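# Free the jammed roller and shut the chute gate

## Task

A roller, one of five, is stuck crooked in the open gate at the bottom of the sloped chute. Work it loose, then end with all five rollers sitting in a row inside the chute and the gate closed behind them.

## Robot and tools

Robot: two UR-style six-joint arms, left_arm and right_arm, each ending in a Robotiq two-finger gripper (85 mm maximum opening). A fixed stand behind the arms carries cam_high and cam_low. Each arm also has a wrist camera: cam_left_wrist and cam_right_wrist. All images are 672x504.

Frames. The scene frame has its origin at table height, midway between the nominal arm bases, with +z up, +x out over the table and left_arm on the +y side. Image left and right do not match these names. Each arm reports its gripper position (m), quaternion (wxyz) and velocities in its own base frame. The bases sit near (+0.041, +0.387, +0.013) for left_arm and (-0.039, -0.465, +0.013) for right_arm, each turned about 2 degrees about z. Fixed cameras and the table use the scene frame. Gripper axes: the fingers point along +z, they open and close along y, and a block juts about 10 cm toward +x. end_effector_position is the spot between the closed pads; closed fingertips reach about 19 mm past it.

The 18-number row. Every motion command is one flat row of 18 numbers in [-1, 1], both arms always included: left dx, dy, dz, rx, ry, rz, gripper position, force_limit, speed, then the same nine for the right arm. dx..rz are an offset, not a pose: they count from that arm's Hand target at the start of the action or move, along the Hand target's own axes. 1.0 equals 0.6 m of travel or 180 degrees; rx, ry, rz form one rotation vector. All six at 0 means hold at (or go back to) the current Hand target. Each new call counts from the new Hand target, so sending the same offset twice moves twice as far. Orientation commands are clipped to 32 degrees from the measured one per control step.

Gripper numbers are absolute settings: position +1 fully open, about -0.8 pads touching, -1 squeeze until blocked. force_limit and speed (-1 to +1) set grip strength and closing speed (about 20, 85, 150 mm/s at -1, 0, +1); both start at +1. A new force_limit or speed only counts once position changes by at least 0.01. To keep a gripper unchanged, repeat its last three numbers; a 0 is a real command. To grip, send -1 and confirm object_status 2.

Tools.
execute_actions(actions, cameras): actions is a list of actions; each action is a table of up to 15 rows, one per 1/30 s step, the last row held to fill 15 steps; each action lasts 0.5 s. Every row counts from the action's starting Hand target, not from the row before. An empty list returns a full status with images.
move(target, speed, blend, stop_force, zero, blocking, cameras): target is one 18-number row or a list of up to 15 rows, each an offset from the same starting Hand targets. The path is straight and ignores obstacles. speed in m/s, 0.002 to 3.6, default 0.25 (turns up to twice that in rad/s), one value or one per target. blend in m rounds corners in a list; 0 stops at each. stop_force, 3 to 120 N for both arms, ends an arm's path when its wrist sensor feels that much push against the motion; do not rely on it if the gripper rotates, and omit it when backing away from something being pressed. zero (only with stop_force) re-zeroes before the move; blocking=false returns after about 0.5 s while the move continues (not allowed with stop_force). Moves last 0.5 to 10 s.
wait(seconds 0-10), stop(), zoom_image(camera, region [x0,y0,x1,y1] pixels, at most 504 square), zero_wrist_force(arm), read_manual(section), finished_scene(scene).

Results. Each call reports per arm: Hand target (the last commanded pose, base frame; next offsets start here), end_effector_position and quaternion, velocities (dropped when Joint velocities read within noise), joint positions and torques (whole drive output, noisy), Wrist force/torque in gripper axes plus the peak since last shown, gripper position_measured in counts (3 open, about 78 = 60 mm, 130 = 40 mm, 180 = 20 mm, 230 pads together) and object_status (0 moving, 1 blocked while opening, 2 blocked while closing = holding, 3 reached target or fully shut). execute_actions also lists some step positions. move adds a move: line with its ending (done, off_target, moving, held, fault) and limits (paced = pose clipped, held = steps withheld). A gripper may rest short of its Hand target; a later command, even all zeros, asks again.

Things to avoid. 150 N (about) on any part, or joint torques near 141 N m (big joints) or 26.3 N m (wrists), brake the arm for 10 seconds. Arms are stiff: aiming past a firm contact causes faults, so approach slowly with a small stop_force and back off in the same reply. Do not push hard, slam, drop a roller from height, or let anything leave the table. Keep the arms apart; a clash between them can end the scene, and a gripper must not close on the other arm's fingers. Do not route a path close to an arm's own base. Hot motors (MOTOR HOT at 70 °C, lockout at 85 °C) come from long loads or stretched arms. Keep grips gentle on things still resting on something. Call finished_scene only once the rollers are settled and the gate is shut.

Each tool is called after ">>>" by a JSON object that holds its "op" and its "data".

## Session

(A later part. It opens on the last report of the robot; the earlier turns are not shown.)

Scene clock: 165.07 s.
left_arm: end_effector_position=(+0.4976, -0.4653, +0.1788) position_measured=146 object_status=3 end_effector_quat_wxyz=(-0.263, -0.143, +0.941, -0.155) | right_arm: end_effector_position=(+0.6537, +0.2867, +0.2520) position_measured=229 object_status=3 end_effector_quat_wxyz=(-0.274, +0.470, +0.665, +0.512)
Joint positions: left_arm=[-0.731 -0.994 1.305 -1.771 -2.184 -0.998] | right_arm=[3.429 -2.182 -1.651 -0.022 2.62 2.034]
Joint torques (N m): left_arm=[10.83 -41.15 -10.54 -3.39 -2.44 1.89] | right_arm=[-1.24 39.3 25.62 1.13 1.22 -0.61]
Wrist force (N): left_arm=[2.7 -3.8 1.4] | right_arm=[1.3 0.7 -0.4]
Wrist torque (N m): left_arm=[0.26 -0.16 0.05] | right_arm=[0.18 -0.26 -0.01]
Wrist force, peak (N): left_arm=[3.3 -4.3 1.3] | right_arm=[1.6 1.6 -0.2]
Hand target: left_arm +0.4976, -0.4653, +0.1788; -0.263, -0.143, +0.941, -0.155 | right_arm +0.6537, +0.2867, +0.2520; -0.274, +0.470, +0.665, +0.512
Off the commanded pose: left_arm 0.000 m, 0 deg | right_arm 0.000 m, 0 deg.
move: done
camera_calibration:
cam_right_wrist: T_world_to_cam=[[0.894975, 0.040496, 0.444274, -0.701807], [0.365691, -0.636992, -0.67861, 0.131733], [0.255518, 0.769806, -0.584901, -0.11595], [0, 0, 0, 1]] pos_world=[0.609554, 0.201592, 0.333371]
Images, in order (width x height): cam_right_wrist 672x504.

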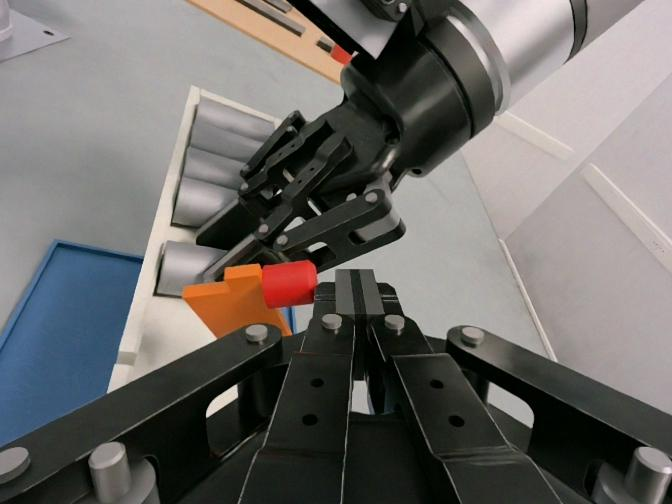

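>>> {"op": "move", "data": {"target": [[0,0,0,0,0,0,-0.13,0.2,-1,0.0052,-0.0507,-0.0115,0,0,0,-0.8,-1,0.3],[0,0,0,0,0,0,-0.13,0.2,-1,-0.0058,-0.1015,-0.0155,0,0,0,-0.8,-1,0.3],[0,0,0,0,0,0,-0.13,0.2,-1,-0.0287,-0.1427,-0.012,0,0,0,-0.8,-1,0.3],[0,0,0,0,0,0,-0.13,0.2,-1,-0.0497,-0.1652,-0.0062,0,0,0,-0.8,-1,0.3]], "speed": 0.05, "stop_force": 12, "cameras": ["all"]}}

>>> {"op": "zoom_image", "data": {"camera": "cam_low", "region": [290, 180, 410, 290]}}

Scene clock: 170.10 s.
left_arm: end_effector_position=(+0.4976, -0.4653, +0.1788) position_measured=146 object_status=3 end_effector_quat_wxyz=(-0.263, -0.143, +0.941, -0.155) | right_arm: end_effector_position=(+0.5757, +0.2694, +0.1861) position_measured=229 object_status=3 end_effector_quat_wxyz=(-0.274, +0.470, +0.665, +0.512)
Joint positions: left_arm=[-0.731 -0.994 1.305 -1.771 -2.184 -0.998] | right_arm=[3.44 -2.169 -1.928 0.253 2.612 2.048]
Joint torques (N m): left_arm=[9.18 -41.4 -9.84 -3.49 -2.56 1.77] | right_arm=[2.72 45.4 25.5 3.48 0.29 -0.88]
Wrist force (N): left_arm=[3.2 -4.0 0.9] | right_arm=[1.5 0.6 -0.5]
Wrist torque (N m): left_arm=[0.24 -0.20 0.05] | right_arm=[0.18 -0.30 -0.01]
Wrist force, peak (N): left_arm=[3.1 -4.4 0.9] | right_arm=[1.2 2.1 -0.2]
Hand target: left_arm +0.4976, -0.4653, +0.1788; -0.263, -0.143, +0.941, -0.155 | right_arm +0.5757, +0.2694, +0.1861; -0.274, +0.470, +0.665, +0.512
Off the commanded pose: left_arm 0.000 m, 0 deg | right_arm 0.000 m, 0 deg.
move: done
camera_calibration:
cam_left_wrist: T_world_to_cam=[[-0.341946, 0.916627, -0.207046, 0.645057], [0.926721, 0.29241, -0.235978, -0.26711], [-0.155761, -0.272566, -0.949445, 0.249365], [0, 0, 0, 1]] pos_world=[0.506953, -0.445203, 0.307283]
cam_right_wrist: T_world_to_cam=[[0.894975, 0.040496, 0.444274, -0.602021], [0.365691, -0.636992, -0.67861, 0.104516], [0.255518, 0.769806, -0.584901, -0.121247], [0, 0, 0, 1]] pos_world=[0.531554, 0.184292, 0.267471]

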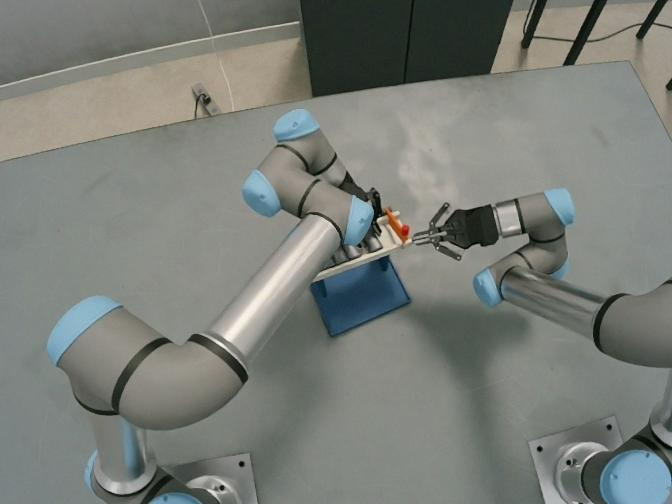

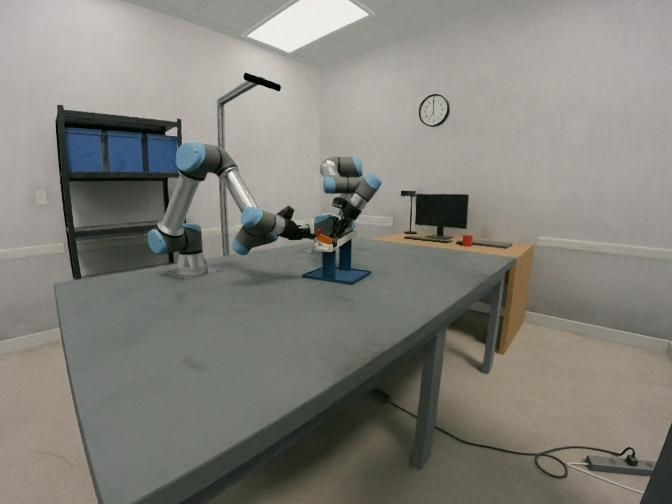

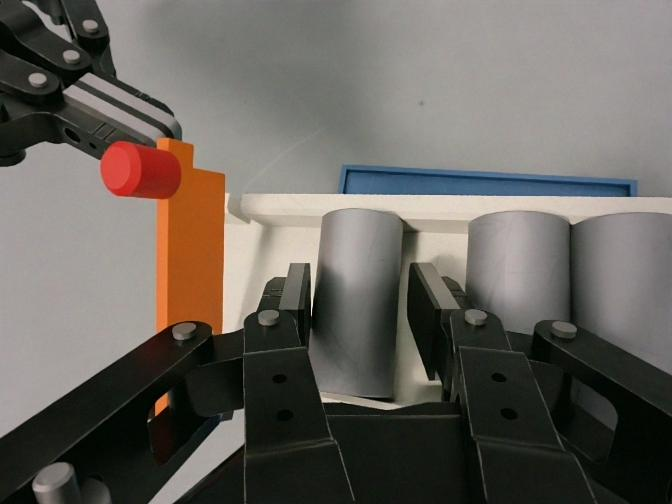

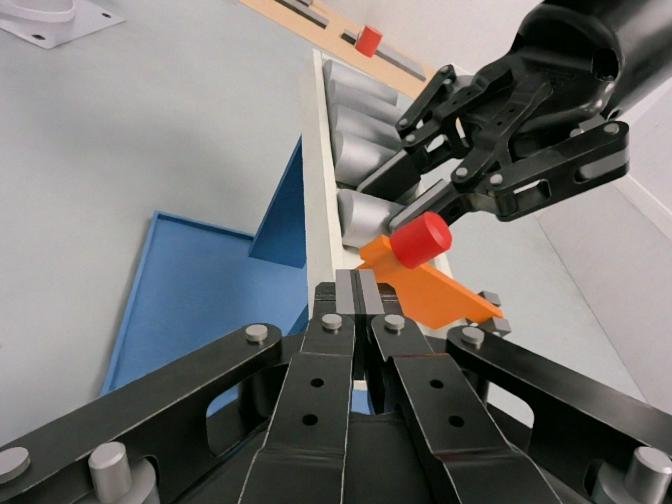

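Scaled by 4.200 from the camera's 672x504 image, which has a finer 960x720 frame.

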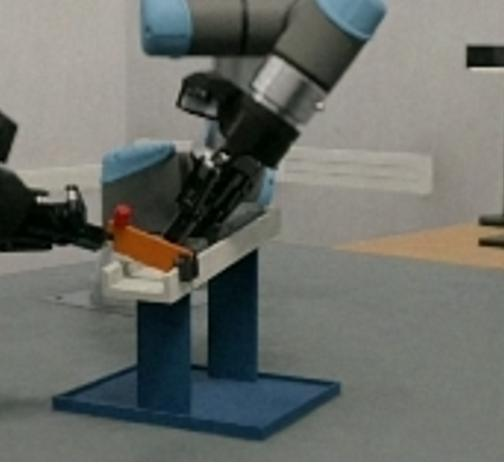

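>>> {"op": "move", "data": {"target": [[0,0,0,0,0,0,-0.13,0.2,-1,0,0,-0.07,0,0,0,-0.8,-1,0.3],[0,0,0,0,0,0,-0.13,0.2,-1,0.0808,0.0527,-0.0989,0,0,0,-0.8,-1,0.3],[0,0,0,0,0,0,-0.13,0.2,-1,0.0808,0.0527,-0.0289,0,0,0,-0.8,-1,0.3]], "speed": 0.2}}

>>> {"op": "move", "data": {"target": [[0,0,0,0,0,0,-0.13,0.2,-1,-0.0893,-0.0569,0.0322,0,0,0,-0.8,-1,0.3]], "speed": 0.05, "stop_force": 12, "cameras": ["cam_left_wrist","cam_low"]}}

>>> {"op": "zoom_image", "data": {"camera": "cam_low", "region": [290, 180, 410, 290]}}

Scene clock: 173.40 s.
left_arm: end_effector_position=(+0.4976, -0.4653, +0.1788) position_measured=146 object_status=3 end_effector_quat_wxyz=(-0.263, -0.143, +0.941, -0.155) | right_arm: end_effector_position=(+0.5825, +0.2709, +0.2462) position_measured=229 object_status=3 end_effector_quat_wxyz=(-0.274, +0.470, +0.665, +0.512)
Joint positions: left_arm=[-0.731 -0.994 1.305 -1.771 -2.184 -0.998] | right_arm=[3.439 -2.064 -1.883 0.103 2.613 2.046]
Joint torques (N m): left_arm=[10.56 -41.57 -10.51 -3.56 -2.38 1.89] | right_arm=[5.59 31.23 8.95 3.97 0.61 0.96]
Wrist force (N): left_arm=[3.0 -4.0 1.5] | right_arm=[1.8 0.9 0.0]
Wrist torque (N m): left_arm=[0.23 -0.20 0.05] | right_arm=[0.25 -0.34 0.22]
Wrist force, peak (N): left_arm=[3.1 -4.4 1.2] | right_arm=[4.1 2.1 -1.2]
Hand target: left_arm +0.4976, -0.4653, +0.1788; -0.263, -0.143, +0.941, -0.155 | right_arm +0.5825, +0.2709, +0.2461; -0.274, +0.470, +0.665, +0.512
Off the commanded pose: left_arm 0.000 m, 0 deg | right_arm 0.000 m, 0 deg.
move: done

Scene clock: 175.70 s.
left_arm: end_effector_position=(+0.4976, -0.4653, +0.1788) position_measured=146 object_status=3 end_effector_quat_wxyz=(-0.263, -0.143, +0.941, -0.155) | right_arm: end_effector_position=(+0.5757, +0.2694, +0.1801) position_measured=229 object_status=3 end_effector_quat_wxyz=(-0.274, +0.470, +0.665, +0.512)
Joint positions: left_arm=[-0.731 -0.994 1.305 -1.771 -2.184 -0.998] | right_arm=[3.44 -2.181 -1.929 0.266 2.612 2.048]
Joint torques (N m): left_arm=[10.1 -41.5 -10.49 -3.49 -2.44 1.96] | right_arm=[8.28 44.17 25.44 3.28 0 -0.68]
Wrist force (N): left_arm=[2.9 -4.3 1.1] | right_arm=[1.5 0.7 -0.5]
Wrist torque (N m): left_arm=[0.19 -0.17 0.05] | right_arm=[0.19 -0.31 -0.01]
Wrist force, peak (N): left_arm=[3.2 -4.2 1.0] | right_arm=[2.5 1.3 -0.3]
Hand target: left_arm +0.4976, -0.4653, +0.1788; -0.263, -0.143, +0.941, -0.155 | right_arm +0.5757, +0.2694, +0.1801; -0.274, +0.470, +0.665, +0.512
Off the commanded pose: left_arm 0.000 m, 0 deg | right_arm 0.000 m, 0 deg.
move: done
camera_calibration:
cam_left_wrist: T_world_to_cam=[[-0.341946, 0.916627, -0.207046, 0.645057], [0.926721, 0.29241, -0.235978, -0.26711], [-0.155761, -0.272566, -0.949445, 0.249365], [0, 0, 0, 1]] pos_world=[0.506953, -0.445203, 0.307283]
Images, in order (width x height): cam_low 672x504, cam_left_wrist 672x504.

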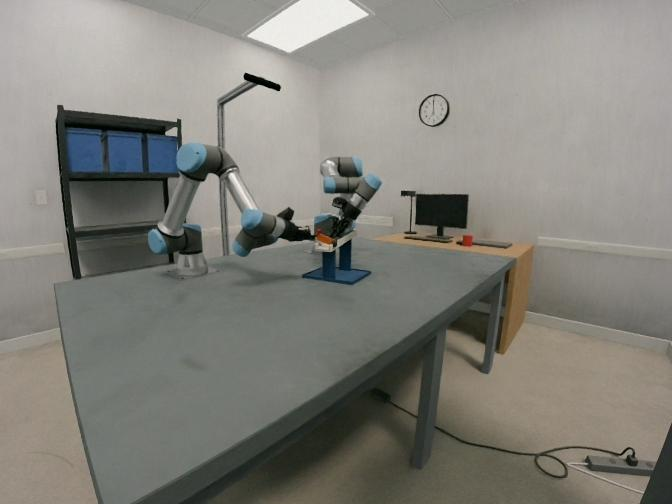

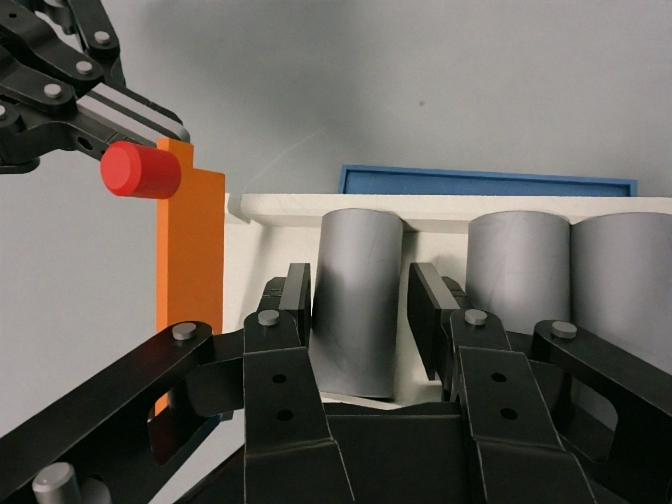

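Scaled by 4.200 from the camera's 672x504 image, which has a finer 960x720 frame.

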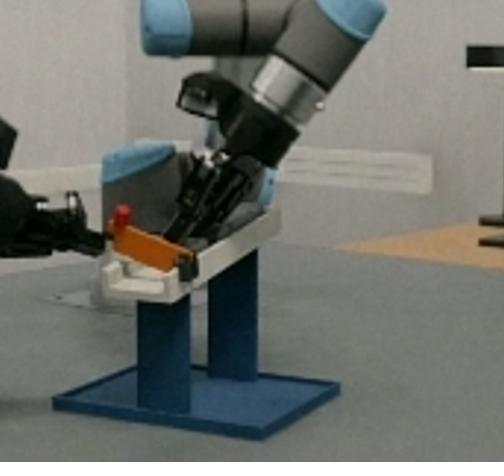

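>>> {"op": "move", "data": {"target": [[0,0,0,0,0,0,-0.13,0.2,-1,0,0,-0.07,0,0,0,-0.8,-1,0.3],[0,0,0,0,0,0,-0.13,0.2,-1,0.0895,0.0745,-0.099,0,0,0,-0.8,-1,0.3],[0,0,0,0,0,0,-0.13,0.2,-1,0.0895,0.0745,-0.029,0,0,0,-0.8,-1,0.3]], "speed": 0.2}}

>>> {"op": "move", "data": {"target": [[0,0,0,0,0,0,-0.13,0.2,-1,-0.0493,-0.0247,0.019,0,0,0,-0.8,-1,0.3],[0,0,0,0,0,0,-0.13,0.2,-1,-0.0933,-0.0643,0.0327,0,0,0,-0.8,-1,0.3]], "speed": 0.05, "stop_force": 12, "cameras": ["cam_left_wrist","cam_low","cam_right_wrist"]}}

>>> {"op": "zoom_image", "data": {"camera": "cam_low", "region": [290, 180, 410, 290]}}

Scene clock: 179.87 s.
left_arm: end_effector_position=(+0.4976, -0.4653, +0.1788) position_measured=146 object_status=3 end_effector_quat_wxyz=(-0.263, -0.143, +0.941, -0.155) | right_arm: end_effector_position=(+0.5922, +0.2731, +0.2502) position_measured=229 object_status=3 end_effector_quat_wxyz=(-0.274, +0.470, +0.665, +0.512)
Joint positions: left_arm=[-0.731 -0.994 1.305 -1.771 -2.184 -0.998] | right_arm=[3.437 -2.074 -1.851 0.079 2.614 2.044]
Joint torques (N m): left_arm=[10.62 -41.49 -10.62 -3.3 -2.44 1.98] | right_arm=[5.01 32.05 9.25 4.02 0.54 1.09]
Wrist force (N): left_arm=[2.9 -4.0 0.9] | right_arm=[1.5 0.5 0.0]
Wrist torque (N m): left_arm=[0.24 -0.16 0.06] | right_arm=[0.16 -0.27 0.20]
Wrist force, peak (N): left_arm=[2.9 -4.4 1.3] | right_arm=[3.8 2.2 -1.0]
Hand target: left_arm +0.4976, -0.4653, +0.1788; -0.263, -0.143, +0.941, -0.155 | right_arm +0.5922, +0.2731, +0.2501; -0.274, +0.470, +0.665, +0.512
Off the commanded pose: left_arm 0.000 m, 0 deg | right_arm 0.000 m, 0 deg.
move: done

Scene clock: 182.33 s.
left_arm: end_effector_position=(+0.4976, -0.4653, +0.1788) position_measured=146 object_status=3 end_effector_quat_wxyz=(-0.263, -0.143, +0.941, -0.155) | right_arm: end_effector_position=(+0.5824, +0.2709, +0.1800) position_measured=229 object_status=3 end_effector_quat_wxyz=(-0.274, +0.470, +0.665, +0.512)
Joint positions: left_arm=[-0.731 -0.994 1.305 -1.771 -2.184 -0.998] | right_arm=[3.439 -2.191 -1.908 0.254 2.613 2.046]
Joint torques (N m): left_arm=[10.89 -41.38 -10.5 -3.39 -2.35 1.81] | right_arm=[4.23 45.93 24.85 3.3 0.33 -0.9]
Wrist force (N): left_arm=[3.1 -4.2 0.9] | right_arm=[1.8 0.8 -0.6]
Wrist torque (N m): left_arm=[0.21 -0.19 0.06] | right_arm=[0.21 -0.36 0.00]
Wrist force, peak (N): left_arm=[3.2 -4.3 1.0] | right_arm=[2.4 0.5 -2.7]
Hand target: left_arm +0.4976, -0.4653, +0.1788; -0.263, -0.143, +0.941, -0.155 | right_arm +0.5824, +0.2709, +0.1800; -0.274, +0.470, +0.665, +0.512
Off the commanded pose: left_arm 0.000 m, 0 deg | right_arm 0.000 m, 0 deg.
move: done
camera_calibration:
cam_left_wrist: T_world_to_cam=[[-0.341946, 0.916627, -0.207046, 0.645057], [0.926721, 0.29241, -0.235978, -0.26711], [-0.155761, -0.272566, -0.949445, 0.249365], [0, 0, 0, 1]] pos_world=[0.506953, -0.445203, 0.307283]
cam_right_wrist: T_world_to_cam=[[0.894975, 0.040496, 0.444274, -0.605462], [0.365691, -0.636992, -0.67861, 0.0989094], [0.255518, 0.769806, -0.584901, -0.127784], [0, 0, 0, 1]] pos_world=[0.538354, 0.185892, 0.261371]
Images, in order (width x height): cam_low 672x504, cam_left_wrist 672x504, cam_right_wrist 672x504.

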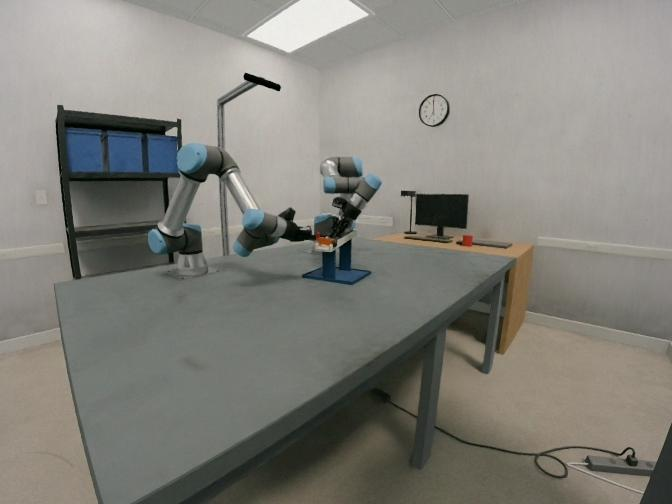

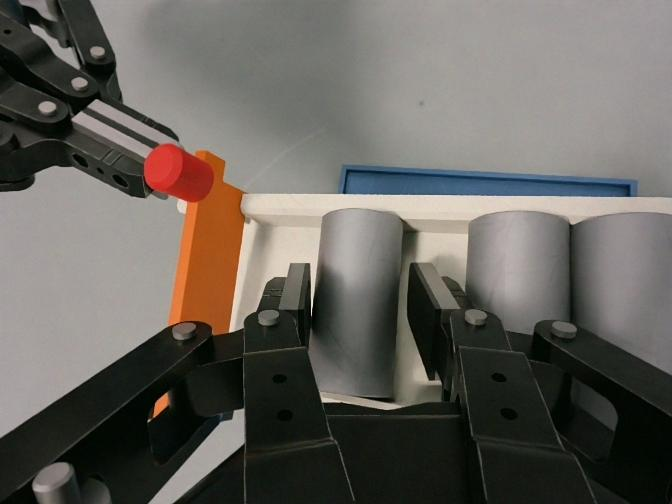

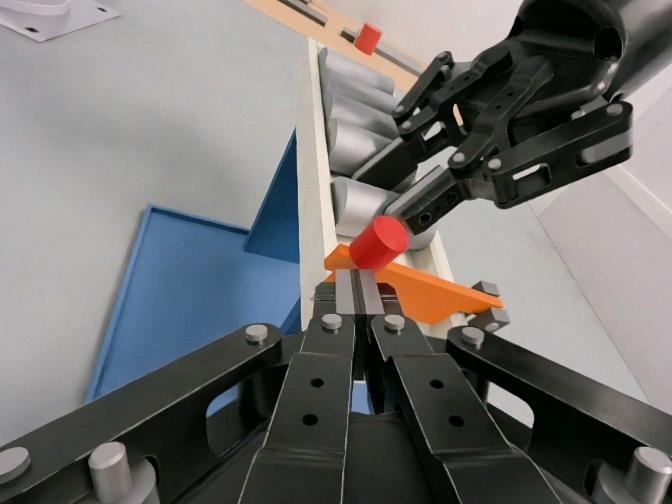

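Scaled by 4.200 from the camera's 672x504 image, which has a finer 960x720 frame.

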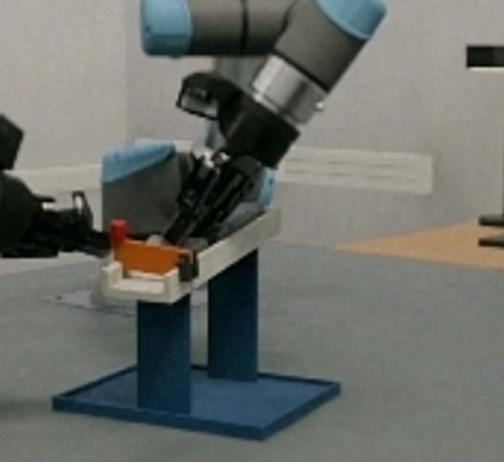

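>>> {"op": "move", "data": {"target": [[0,0,0,0,0,0,-0.13,0.2,-1,0,0,-0.1,0,0,0,-0.8,-1,0.3],[0,0,0,0,0,0,-0.13,0.2,-1,0.0922,0.0672,-0.13,0,0,0,-0.8,-1,0.3],[0,0,0,0,0,0,-0.13,0.2,-1,0.0922,0.0672,-0.0316,0,0,0,-0.8,-1,0.3]], "speed": 0.15, "blend": 0.02}}

>>> {"op": "move", "data": {"target": [0,0,0,0,0,0,-0.13,0.2,-1,-0.1128,-0.0564,0.0433,0,0,0,-0.8,-1,0.3], "speed": 0.04, "stop_force": 14, "cameras": ["cam_low","cam_left_wrist","cam_right_wrist"]}}

>>> {"op": "zoom_image", "data": {"camera": "cam_low", "region": [290, 180, 410, 290]}}

Scene clock: 188.73 s.
left_arm: end_effector_position=(+0.4976, -0.4653, +0.1788) position_measured=146 object_status=3 end_effector_quat_wxyz=(-0.263, -0.143, +0.941, -0.155) | right_arm: end_effector_position=(+0.5942, +0.2736, +0.2501) position_measured=229 object_status=3 end_effector_quat_wxyz=(-0.274, +0.470, +0.665, +0.512)
Joint positions: left_arm=[-0.731 -0.994 1.305 -1.771 -2.184 -0.998] | right_arm=[3.437 -2.078 -1.845 0.076 2.614 2.044]
Joint torques (N m): left_arm=[9.94 -42.05 -10.48 -3.44 -2.34 1.9] | right_arm=[3.28 33.44 8.74 3.49 1.35 0.66]
Wrist force (N): left_arm=[2.8 -3.9 1.6] | right_arm=[1.4 0.7 0.1]
Wrist torque (N m): left_arm=[0.24 -0.17 0.05] | right_arm=[0.21 -0.26 0.19]
Wrist force, peak (N): left_arm=[3.1 -4.3 1.0] | right_arm=[2.6 1.2 -1.4]
Hand target: left_arm +0.4976, -0.4653, +0.1788; -0.263, -0.143, +0.941, -0.155 | right_arm +0.5941, +0.2736, +0.2500; -0.274, +0.470, +0.665, +0.512
Off the commanded pose: left_arm 0.000 m, 0 deg | right_arm 0.000 m, 0 deg.
move: done

Scene clock: 191.53 s.
left_arm: end_effector_position=(+0.4976, -0.4653, +0.1788) position_measured=146 object_status=3 end_effector_quat_wxyz=(-0.263, -0.143, +0.941, -0.155) | right_arm: end_effector_position=(+0.5941, +0.2735, +0.1700) position_measured=229 object_status=3 end_effector_quat_wxyz=(-0.274, +0.470, +0.665, +0.512)
Joint positions: left_arm=[-0.731 -0.994 1.305 -1.771 -2.184 -0.998] | right_arm=[3.437 -2.228 -1.873 0.254 2.614 2.044]
Joint torques (N m): left_arm=[9.94 -41.59 -10.78 -3.36 -2.39 2.03] | right_arm=[-4.05 47.22 21.89 1.35 2.84 1.15]
Wrist force (N): left_arm=[3.0 -4.0 1.2] | right_arm=[1.7 0.9 -0.2]
Wrist torque (N m): left_arm=[0.24 -0.19 0.06] | right_arm=[0.21 -0.33 0.20]
Wrist force, peak (N): left_arm=[3.1 -4.3 1.3] | right_arm=[-0.4 2.7 -7.2]
Hand target: left_arm +0.4976, -0.4653, +0.1788; -0.263, -0.143, +0.941, -0.155 | right_arm +0.5941, +0.2735, +0.1700; -0.274, +0.470, +0.665, +0.512
Off the commanded pose: left_arm 0.000 m, 0 deg | right_arm 0.000 m, 0 deg.
move: done
camera_calibration:
cam_left_wrist: T_world_to_cam=[[-0.341946, 0.916627, -0.207046, 0.645057], [0.926721, 0.29241, -0.235978, -0.26711], [-0.155761, -0.272566, -0.949445, 0.249365], [0, 0, 0, 1]] pos_world=[0.506953, -0.445203, 0.307283]
cam_right_wrist: T_world_to_cam=[[0.895014, 0.0405373, 0.444192, -0.611599], [0.365661, -0.636965, -0.678651, 0.0894588], [0.255424, 0.769826, -0.584916, -0.138495], [0, 0, 0, 1]] pos_world=[0.550054, 0.188392, 0.25137]
Images, in order (width x height): cam_low 672x504, cam_left_wrist 672x504, cam_right_wrist 672x504.

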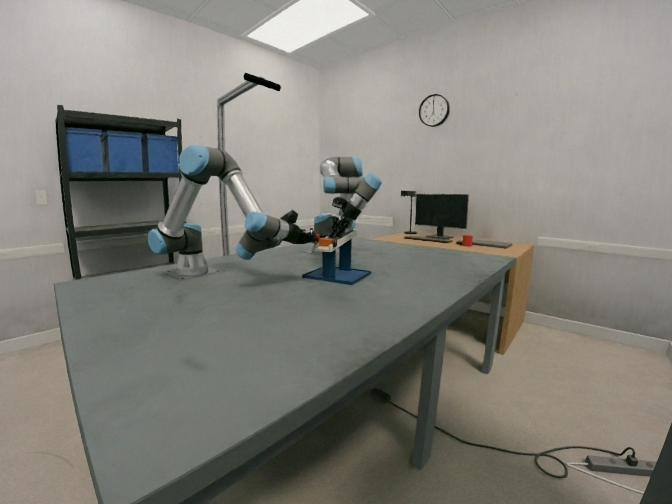

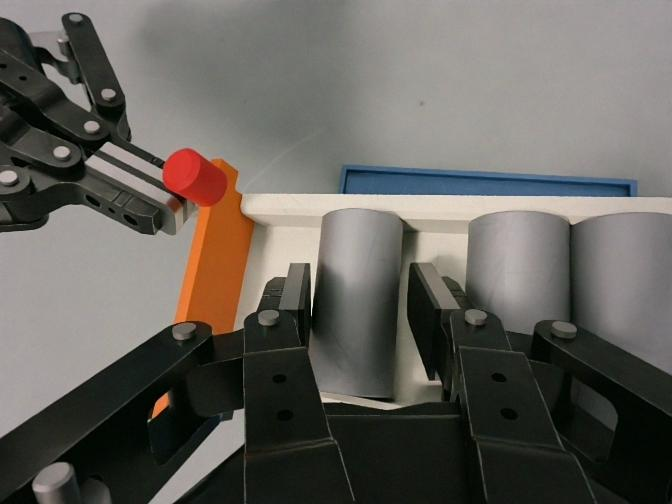

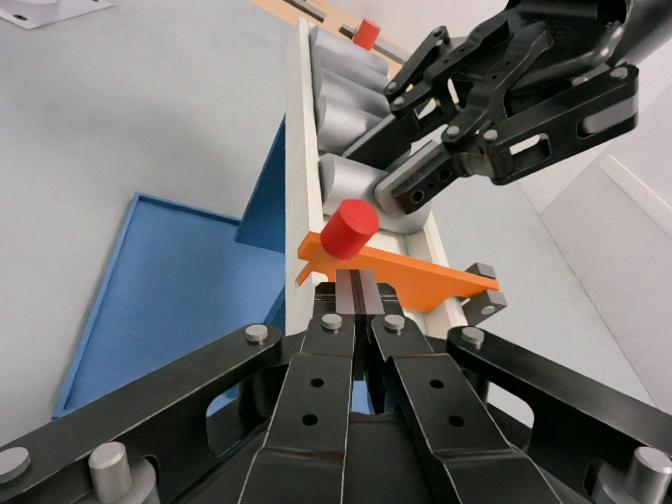

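Scaled by 4.200 from the camera's 672x504 image, which has a finer 960x720 frame.

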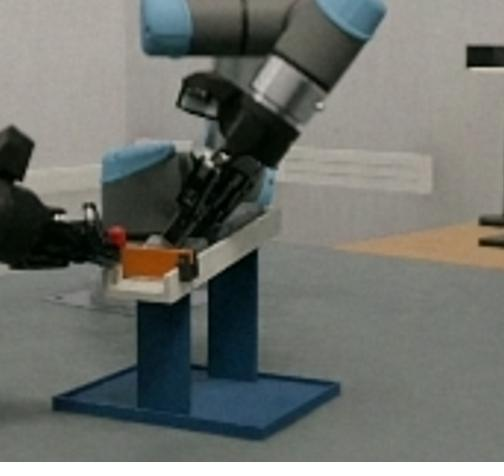

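>>> {"op": "zoom_image", "data": {"camera": "cam_right_wrist", "region": [270, 160, 520, 350]}}

>>> {"op": "zoom_image", "data": {"camera": "cam_left_wrist", "region": [120, 120, 370, 440]}}

Scaled by 2.016 from the camera's 672x504 image, which has a finer 960x720 frame.

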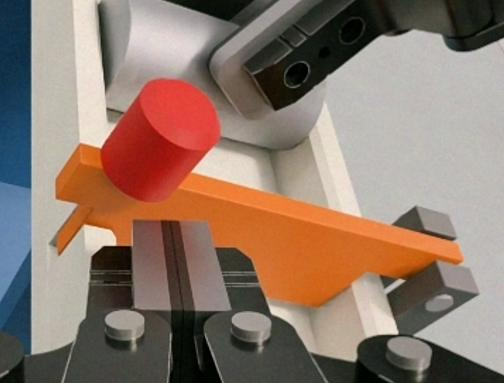

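Scaled by 1.575 from the camera's 672x504 image, which has a finer 960x720 frame.

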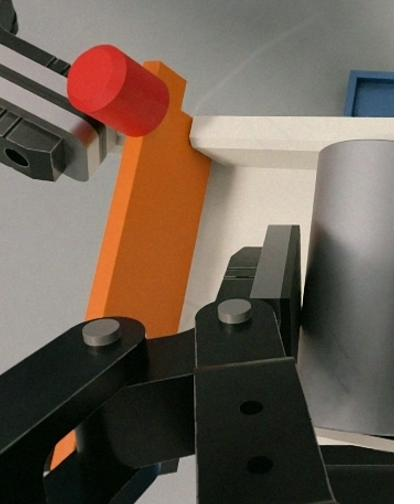

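>>> {"op": "move", "data": {"target": [[0,0,0,0,0,0,-0.13,0.2,-1,0,0,-0.0167,0,0,0,-0.8,-1,0.3],[0,0,0,0,0,0,-0.13,0.2,-1,0.0724,0.0383,-0.0439,0,0,0,-0.8,-1,0.3],[0,0,0,0,0,0,-0.13,0.2,-1,0.0828,0.0318,0.0006,0,0,0,-0.8,-1,0.3]], "speed": 0.1, "blend": 0.004}}

>>> {"op": "move", "data": {"target": [0,0,0,0,0,0,-0.13,0.2,-1,-0.0635,-0.0317,0.0244,0,0,0,-0.8,-1,0.3], "speed": 0.03, "stop_force": 14, "cameras": ["cam_low","cam_left_wrist","cam_right_wrist"]}}

>>> {"op": "zoom_image", "data": {"camera": "cam_right_wrist", "region": [270, 160, 520, 350]}}

Scene clock: 196.37 s.
left_arm: end_effector_position=(+0.4976, -0.4653, +0.1788) position_measured=146 object_status=3 end_effector_quat_wxyz=(-0.263, -0.143, +0.941, -0.155) | right_arm: end_effector_position=(+0.5912, +0.2916, +0.2200) position_measured=229 object_status=3 end_effector_quat_wxyz=(-0.274, +0.470, +0.665, +0.512)
Joint positions: left_arm=[-0.731 -0.994 1.305 -1.771 -2.184 -0.998] | right_arm=[3.47 -2.137 -1.858 0.183 2.589 2.085]
Joint torques (N m): left_arm=[9.93 -41.77 -10.5 -3.56 -2.49 1.75] | right_arm=[-0.08 43.74 8.08 2.65 2.37 -0.37]
Wrist force (N): left_arm=[2.8 -3.9 1.4] | right_arm=[1.4 0.4 -0.1]
Wrist torque (N m): left_arm=[0.24 -0.18 0.06] | right_arm=[0.17 -0.28 0.20]
Wrist force, peak (N): left_arm=[3.2 -4.5 0.9] | right_arm=[2.4 1.2 -1.9]
Hand target: left_arm +0.4976, -0.4653, +0.1788; -0.263, -0.143, +0.941, -0.155 | right_arm +0.5912, +0.2916, +0.2200; -0.274, +0.470, +0.665, +0.512
Off the commanded pose: left_arm 0.000 m, 0 deg | right_arm 0.000 m, 0 deg.
move: done

Scene clock: 197.73 s.
left_arm: end_effector_position=(+0.4976, -0.4653, +0.1788) position_measured=146 object_status=3 end_effector_quat_wxyz=(-0.263, -0.143, +0.941, -0.155) | right_arm: end_effector_position=(+0.5912, +0.2916, +0.2071) position_measured=229 object_status=3 end_effector_quat_wxyz=(-0.274, +0.470, +0.665, +0.512)
Joint positions: left_arm=[-0.731 -0.994 1.305 -1.771 -2.184 -0.998] | right_arm=[3.47 -2.161 -1.862 0.212 2.589 2.085]
Joint torques (N m): left_arm=[9.9 -41.83 -11.47 -3.45 -2.46 1.84] | right_arm=[-0.51 26.15 21.48 2.43 0.45 -1.31]
Wrist force (N): left_arm=[3.2 -4.1 0.9] | right_arm=[10.8 5.6 -4.3]
Wrist torque (N m): left_arm=[0.23 -0.21 0.05] | right_arm=[0.14 -0.32 0.20]
Wrist force, peak (N): left_arm=[3.2 -4.2 1.0] | right_arm=[23.4 2.5 -9.2]
Hand target: left_arm +0.4976, -0.4653, +0.1788; -0.263, -0.143, +0.941, -0.155 | right_arm +0.5912, +0.2916, +0.2071; -0.274, +0.470, +0.665, +0.512 (not the last commanded pose)
Off the commanded pose: left_arm 0.000 m, 0 deg | right_arm 0.032 m, 0 deg.
move: contact (right_arm)
camera_calibration:
cam_left_wrist: T_world_to_cam=[[-0.341946, 0.916627, -0.207046, 0.645057], [0.926721, 0.29241, -0.235978, -0.26711], [-0.155761, -0.272566, -0.949445, 0.249365], [0, 0, 0, 1]] pos_world=[0.506953, -0.445203, 0.307283]
cam_right_wrist: T_world_to_cam=[[0.894874, 0.0405077, 0.444476, -0.626129], [0.365861, -0.636961, -0.678547, 0.127123], [0.255627, 0.769831, -0.58482, -0.130103], [0, 0, 0, 1]] pos_world=[0.547055, 0.206492, 0.288471]
Images, in order (width x height): cam_low 672x504, cam_left_wrist 672x504, cam_right_wrist 672x504.

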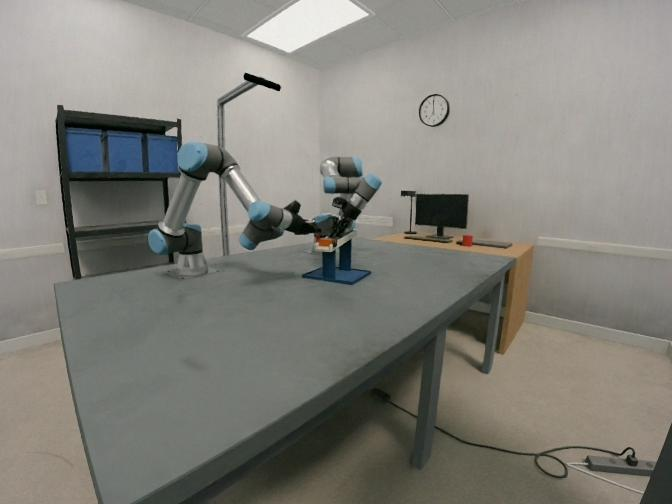

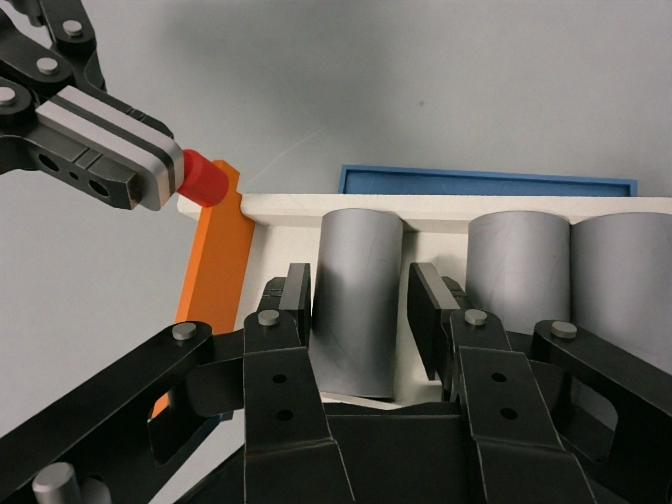

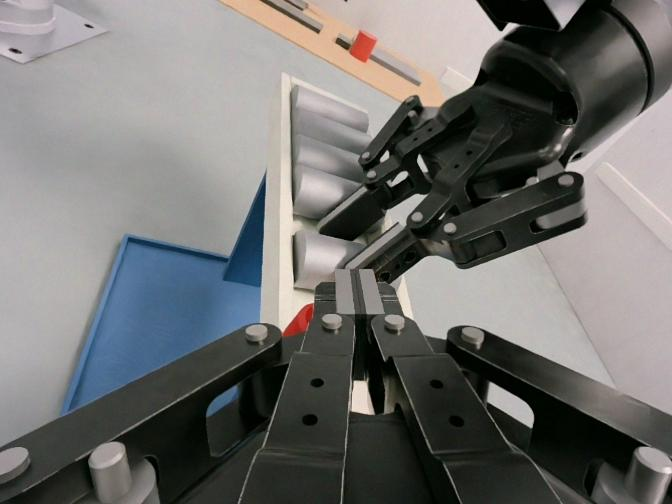

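Scaled by 2.016 from the camera's 672x504 image, which has a finer 960x720 frame.

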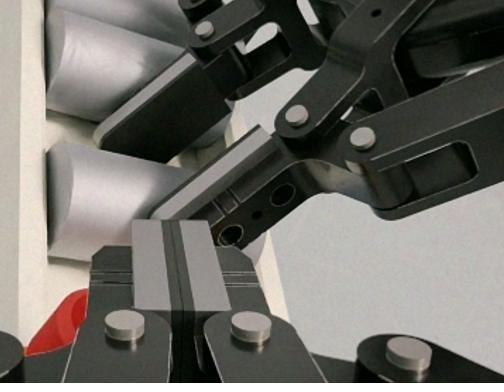

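>>> {"op": "move", "data": {"target": [[0,0,0,0,0,0,-0.13,0.2,-1,0.0423,0.0212,-0.0163,0,0,0,-0.8,-1,0.3],[0,0,0,0,0,0,-0.13,0.2,-1,0.0423,0.0212,-0.18,0,0,0,-0.8,-1,0.3]], "speed": 0.2, "blend": 0.01, "cameras": ["cam_right_wrist","cam_low"]}}

>>> {"op": "zoom_image", "data": {"camera": "cam_right_wrist", "region": [250, 160, 450, 320]}}

>>> {"op": "zoom_image", "data": {"camera": "cam_low", "region": [300, 210, 370, 270]}}

Scene clock: 204.67 s.
left_arm: end_effector_position=(+0.4976, -0.4653, +0.1788) position_measured=146 object_status=3 end_effector_quat_wxyz=(-0.263, -0.143, +0.941, -0.155) | right_arm: end_effector_position=(+0.5799, +0.1995, +0.2691) position_measured=229 object_status=3 end_effector_quat_wxyz=(-0.274, +0.470, +0.665, +0.512)
Joint positions: left_arm=[-0.731 -0.994 1.305 -1.771 -2.184 -0.998] | right_arm=[3.31 -1.978 -1.9 -0.14 2.704 1.85]
Joint torques (N m): left_arm=[9.42 -41.85 -10.54 -3.46 -2.36 1.77] | right_arm=[-5.77 40.32 25.41 1.49 2.58 -0.89]
Wrist force (N): left_arm=[3.0 -4.0 0.8] | right_arm=[0.0 0.1 -0.7]
Wrist torque (N m): left_arm=[0.24 -0.17 0.05] | right_arm=[0.15 -0.06 -0.05]
Wrist force, peak (N): left_arm=[3.2 -4.4 1.0] | right_arm=[11.2 5.8 -4.3]
Hand target: left_arm +0.4976, -0.4653, +0.1788; -0.263, -0.143, +0.941, -0.155 | right_arm +0.5799, +0.1994, +0.2691; -0.274, +0.470, +0.665, +0.512
Off the commanded pose: left_arm 0.000 m, 0 deg | right_arm 0.000 m, 0 deg.
move: done
camera_calibration:
cam_right_wrist: T_world_to_cam=[[0.89492, 0.0404834, 0.444386, -0.639833], [0.365761, -0.637017, -0.678549, 0.114723], [0.255612, 0.769786, -0.584886, -0.0200167], [0, 0, 0, 1]] pos_world=[0.535755, 0.114392, 0.350471]
Images, in order (width x height): cam_low 672x504, cam_right_wrist 672x504.

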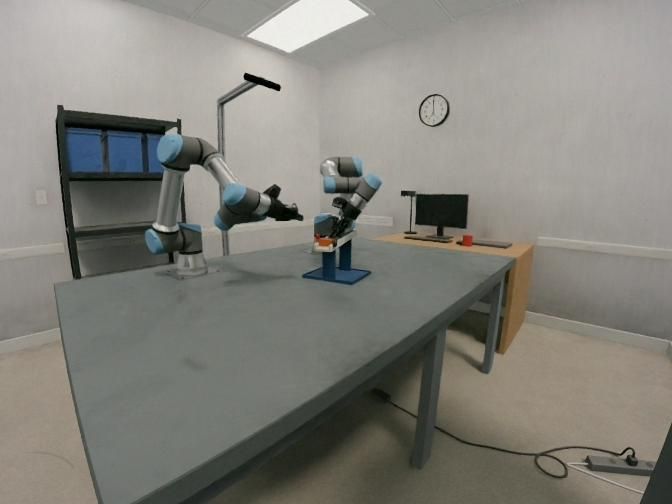

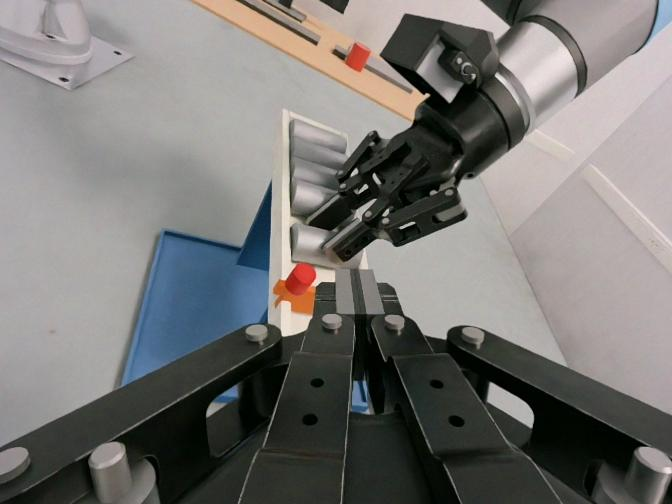

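Scaled by 2.520 from the camera's 672x504 image, which has a finer 960x720 frame.

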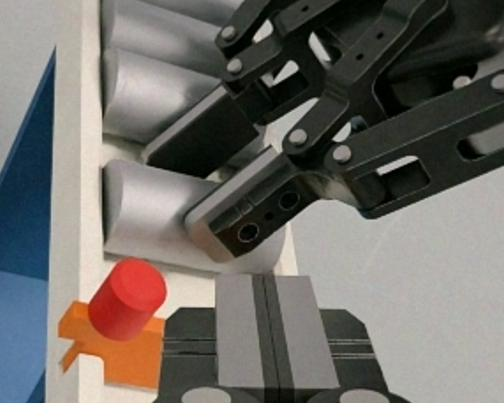

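Scaled by 7.200 from the camera's 672x504 image, which has a finer 960x720 frame.

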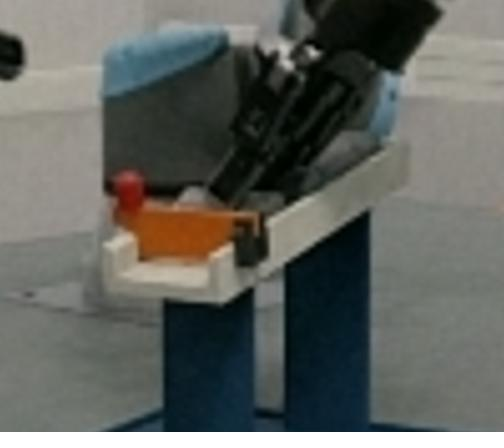

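>>> {"op": "move", "data": {"target": [[0.0361,-0.0144,-0.0541,0,0,0,-0.13,0.2,-1,0,0,0,0,0,0,-0.8,-1,0.3],[0.1353,-0.054,-0.203,0,0,0,-0.13,0.2,-1,0,0,0,0,0,0,-0.8,-1,0.3]], "speed": [0.05,0.15], "blend": 0.01, "cameras": ["cam_left_wrist","cam_right_wrist","cam_low","cam_high"]}}

>>> {"op": "zoom_image", "data": {"camera": "cam_right_wrist", "region": [220, 80, 420, 320]}}

Scene clock: 207.43 s.
left_arm: end_effector_position=(+0.4974, -0.4653, +0.3286) position_measured=146 object_status=3 end_effector_quat_wxyz=(-0.263, -0.143, +0.941, -0.155) | right_arm: end_effector_position=(+0.5799, +0.1994, +0.2691) position_measured=229 object_status=3 end_effector_quat_wxyz=(-0.274, +0.470, +0.665, +0.512)
Joint positions: left_arm=[-0.731 -1.045 0.998 -1.413 -2.184 -0.998] | right_arm=[3.31 -1.978 -1.9 -0.14 2.704 1.849]
Joint torques (N m): left_arm=[-8.63 -52.25 -29.49 -1.32 0.08 2.35] | right_arm=[-9.98 41.73 25.16 1.52 3.43 -1.49]
Wrist force (N): left_arm=[0.7 0.8 1.6] | right_arm=[0.0 0.2 -0.4]
Wrist torque (N m): left_arm=[0.21 -0.18 -0.05] | right_arm=[0.17 -0.07 -0.05]
Wrist force, peak (N): left_arm=[3.2 -4.2 1.3] | right_arm=[-0.2 0.4 -0.7]
Hand target: left_arm +0.4974, -0.4653, +0.3287; -0.263, -0.143, +0.941, -0.155 | right_arm +0.5799, +0.1994, +0.2691; -0.274, +0.470, +0.665, +0.512
Off the commanded pose: left_arm 0.000 m, 0 deg | right_arm 0.000 m, 0 deg.
move: done
camera_calibration:
cam_left_wrist: T_world_to_cam=[[-0.34196, 0.91663, -0.207009, 0.675995], [0.926699, 0.292403, -0.23607, -0.231525], [-0.155859, -0.272562, -0.94943, 0.391605], [0, 0, 0, 1]] pos_world=[0.506752, -0.445203, 0.457082]
cam_right_wrist: T_world_to_cam=[[0.894874, 0.0405077, 0.444476, -0.639843], [0.365861, -0.636961, -0.678547, 0.114663], [0.255627, 0.769831, -0.58482, -0.0200537], [0, 0, 0, 1]] pos_world=[0.535755, 0.114392, 0.350471]

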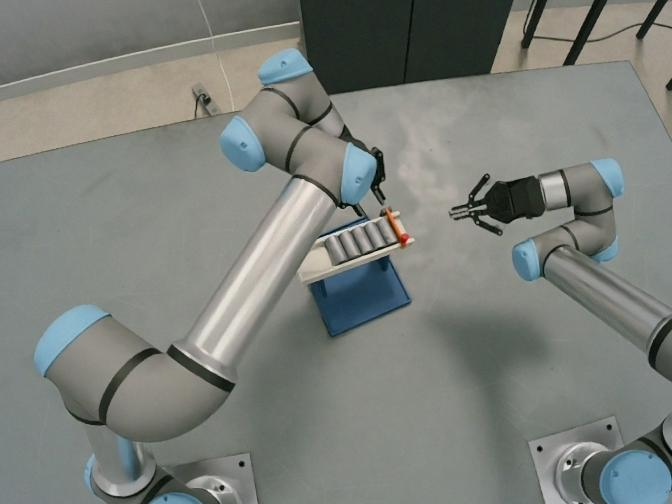

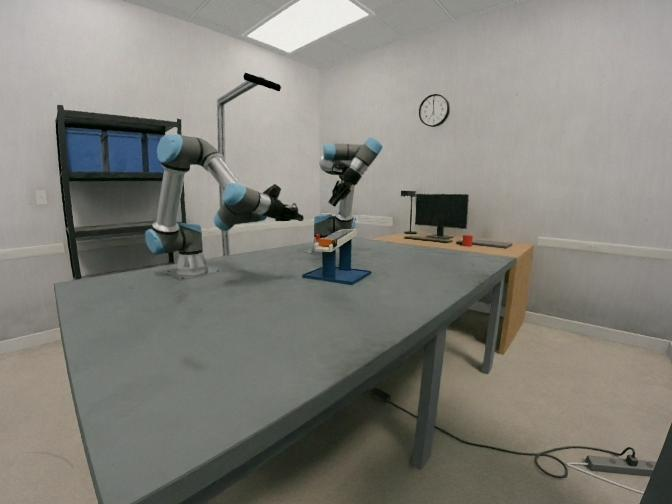

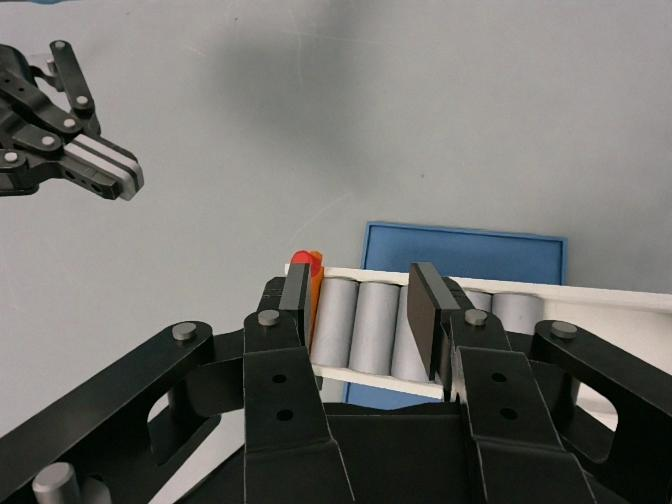

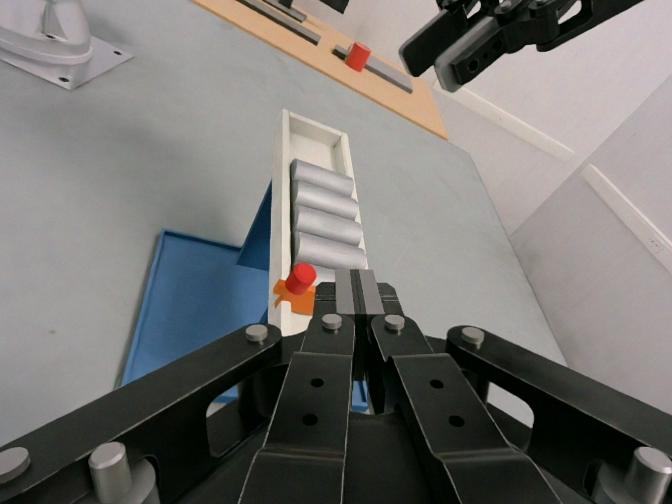

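Scaled by 2.100 from the camera's 672x504 image, which has a finer 960x720 frame.

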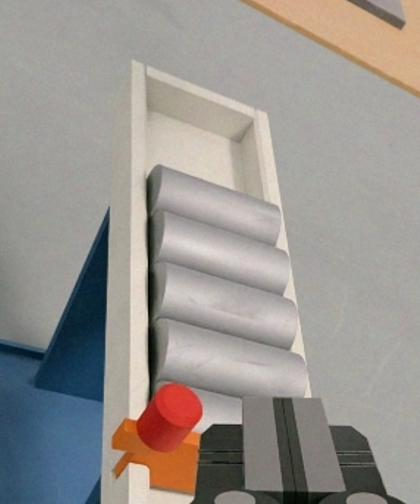

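>>> {"op": "finished_scene", "data": {"scene": 1}}

The scene is finished: the task was done.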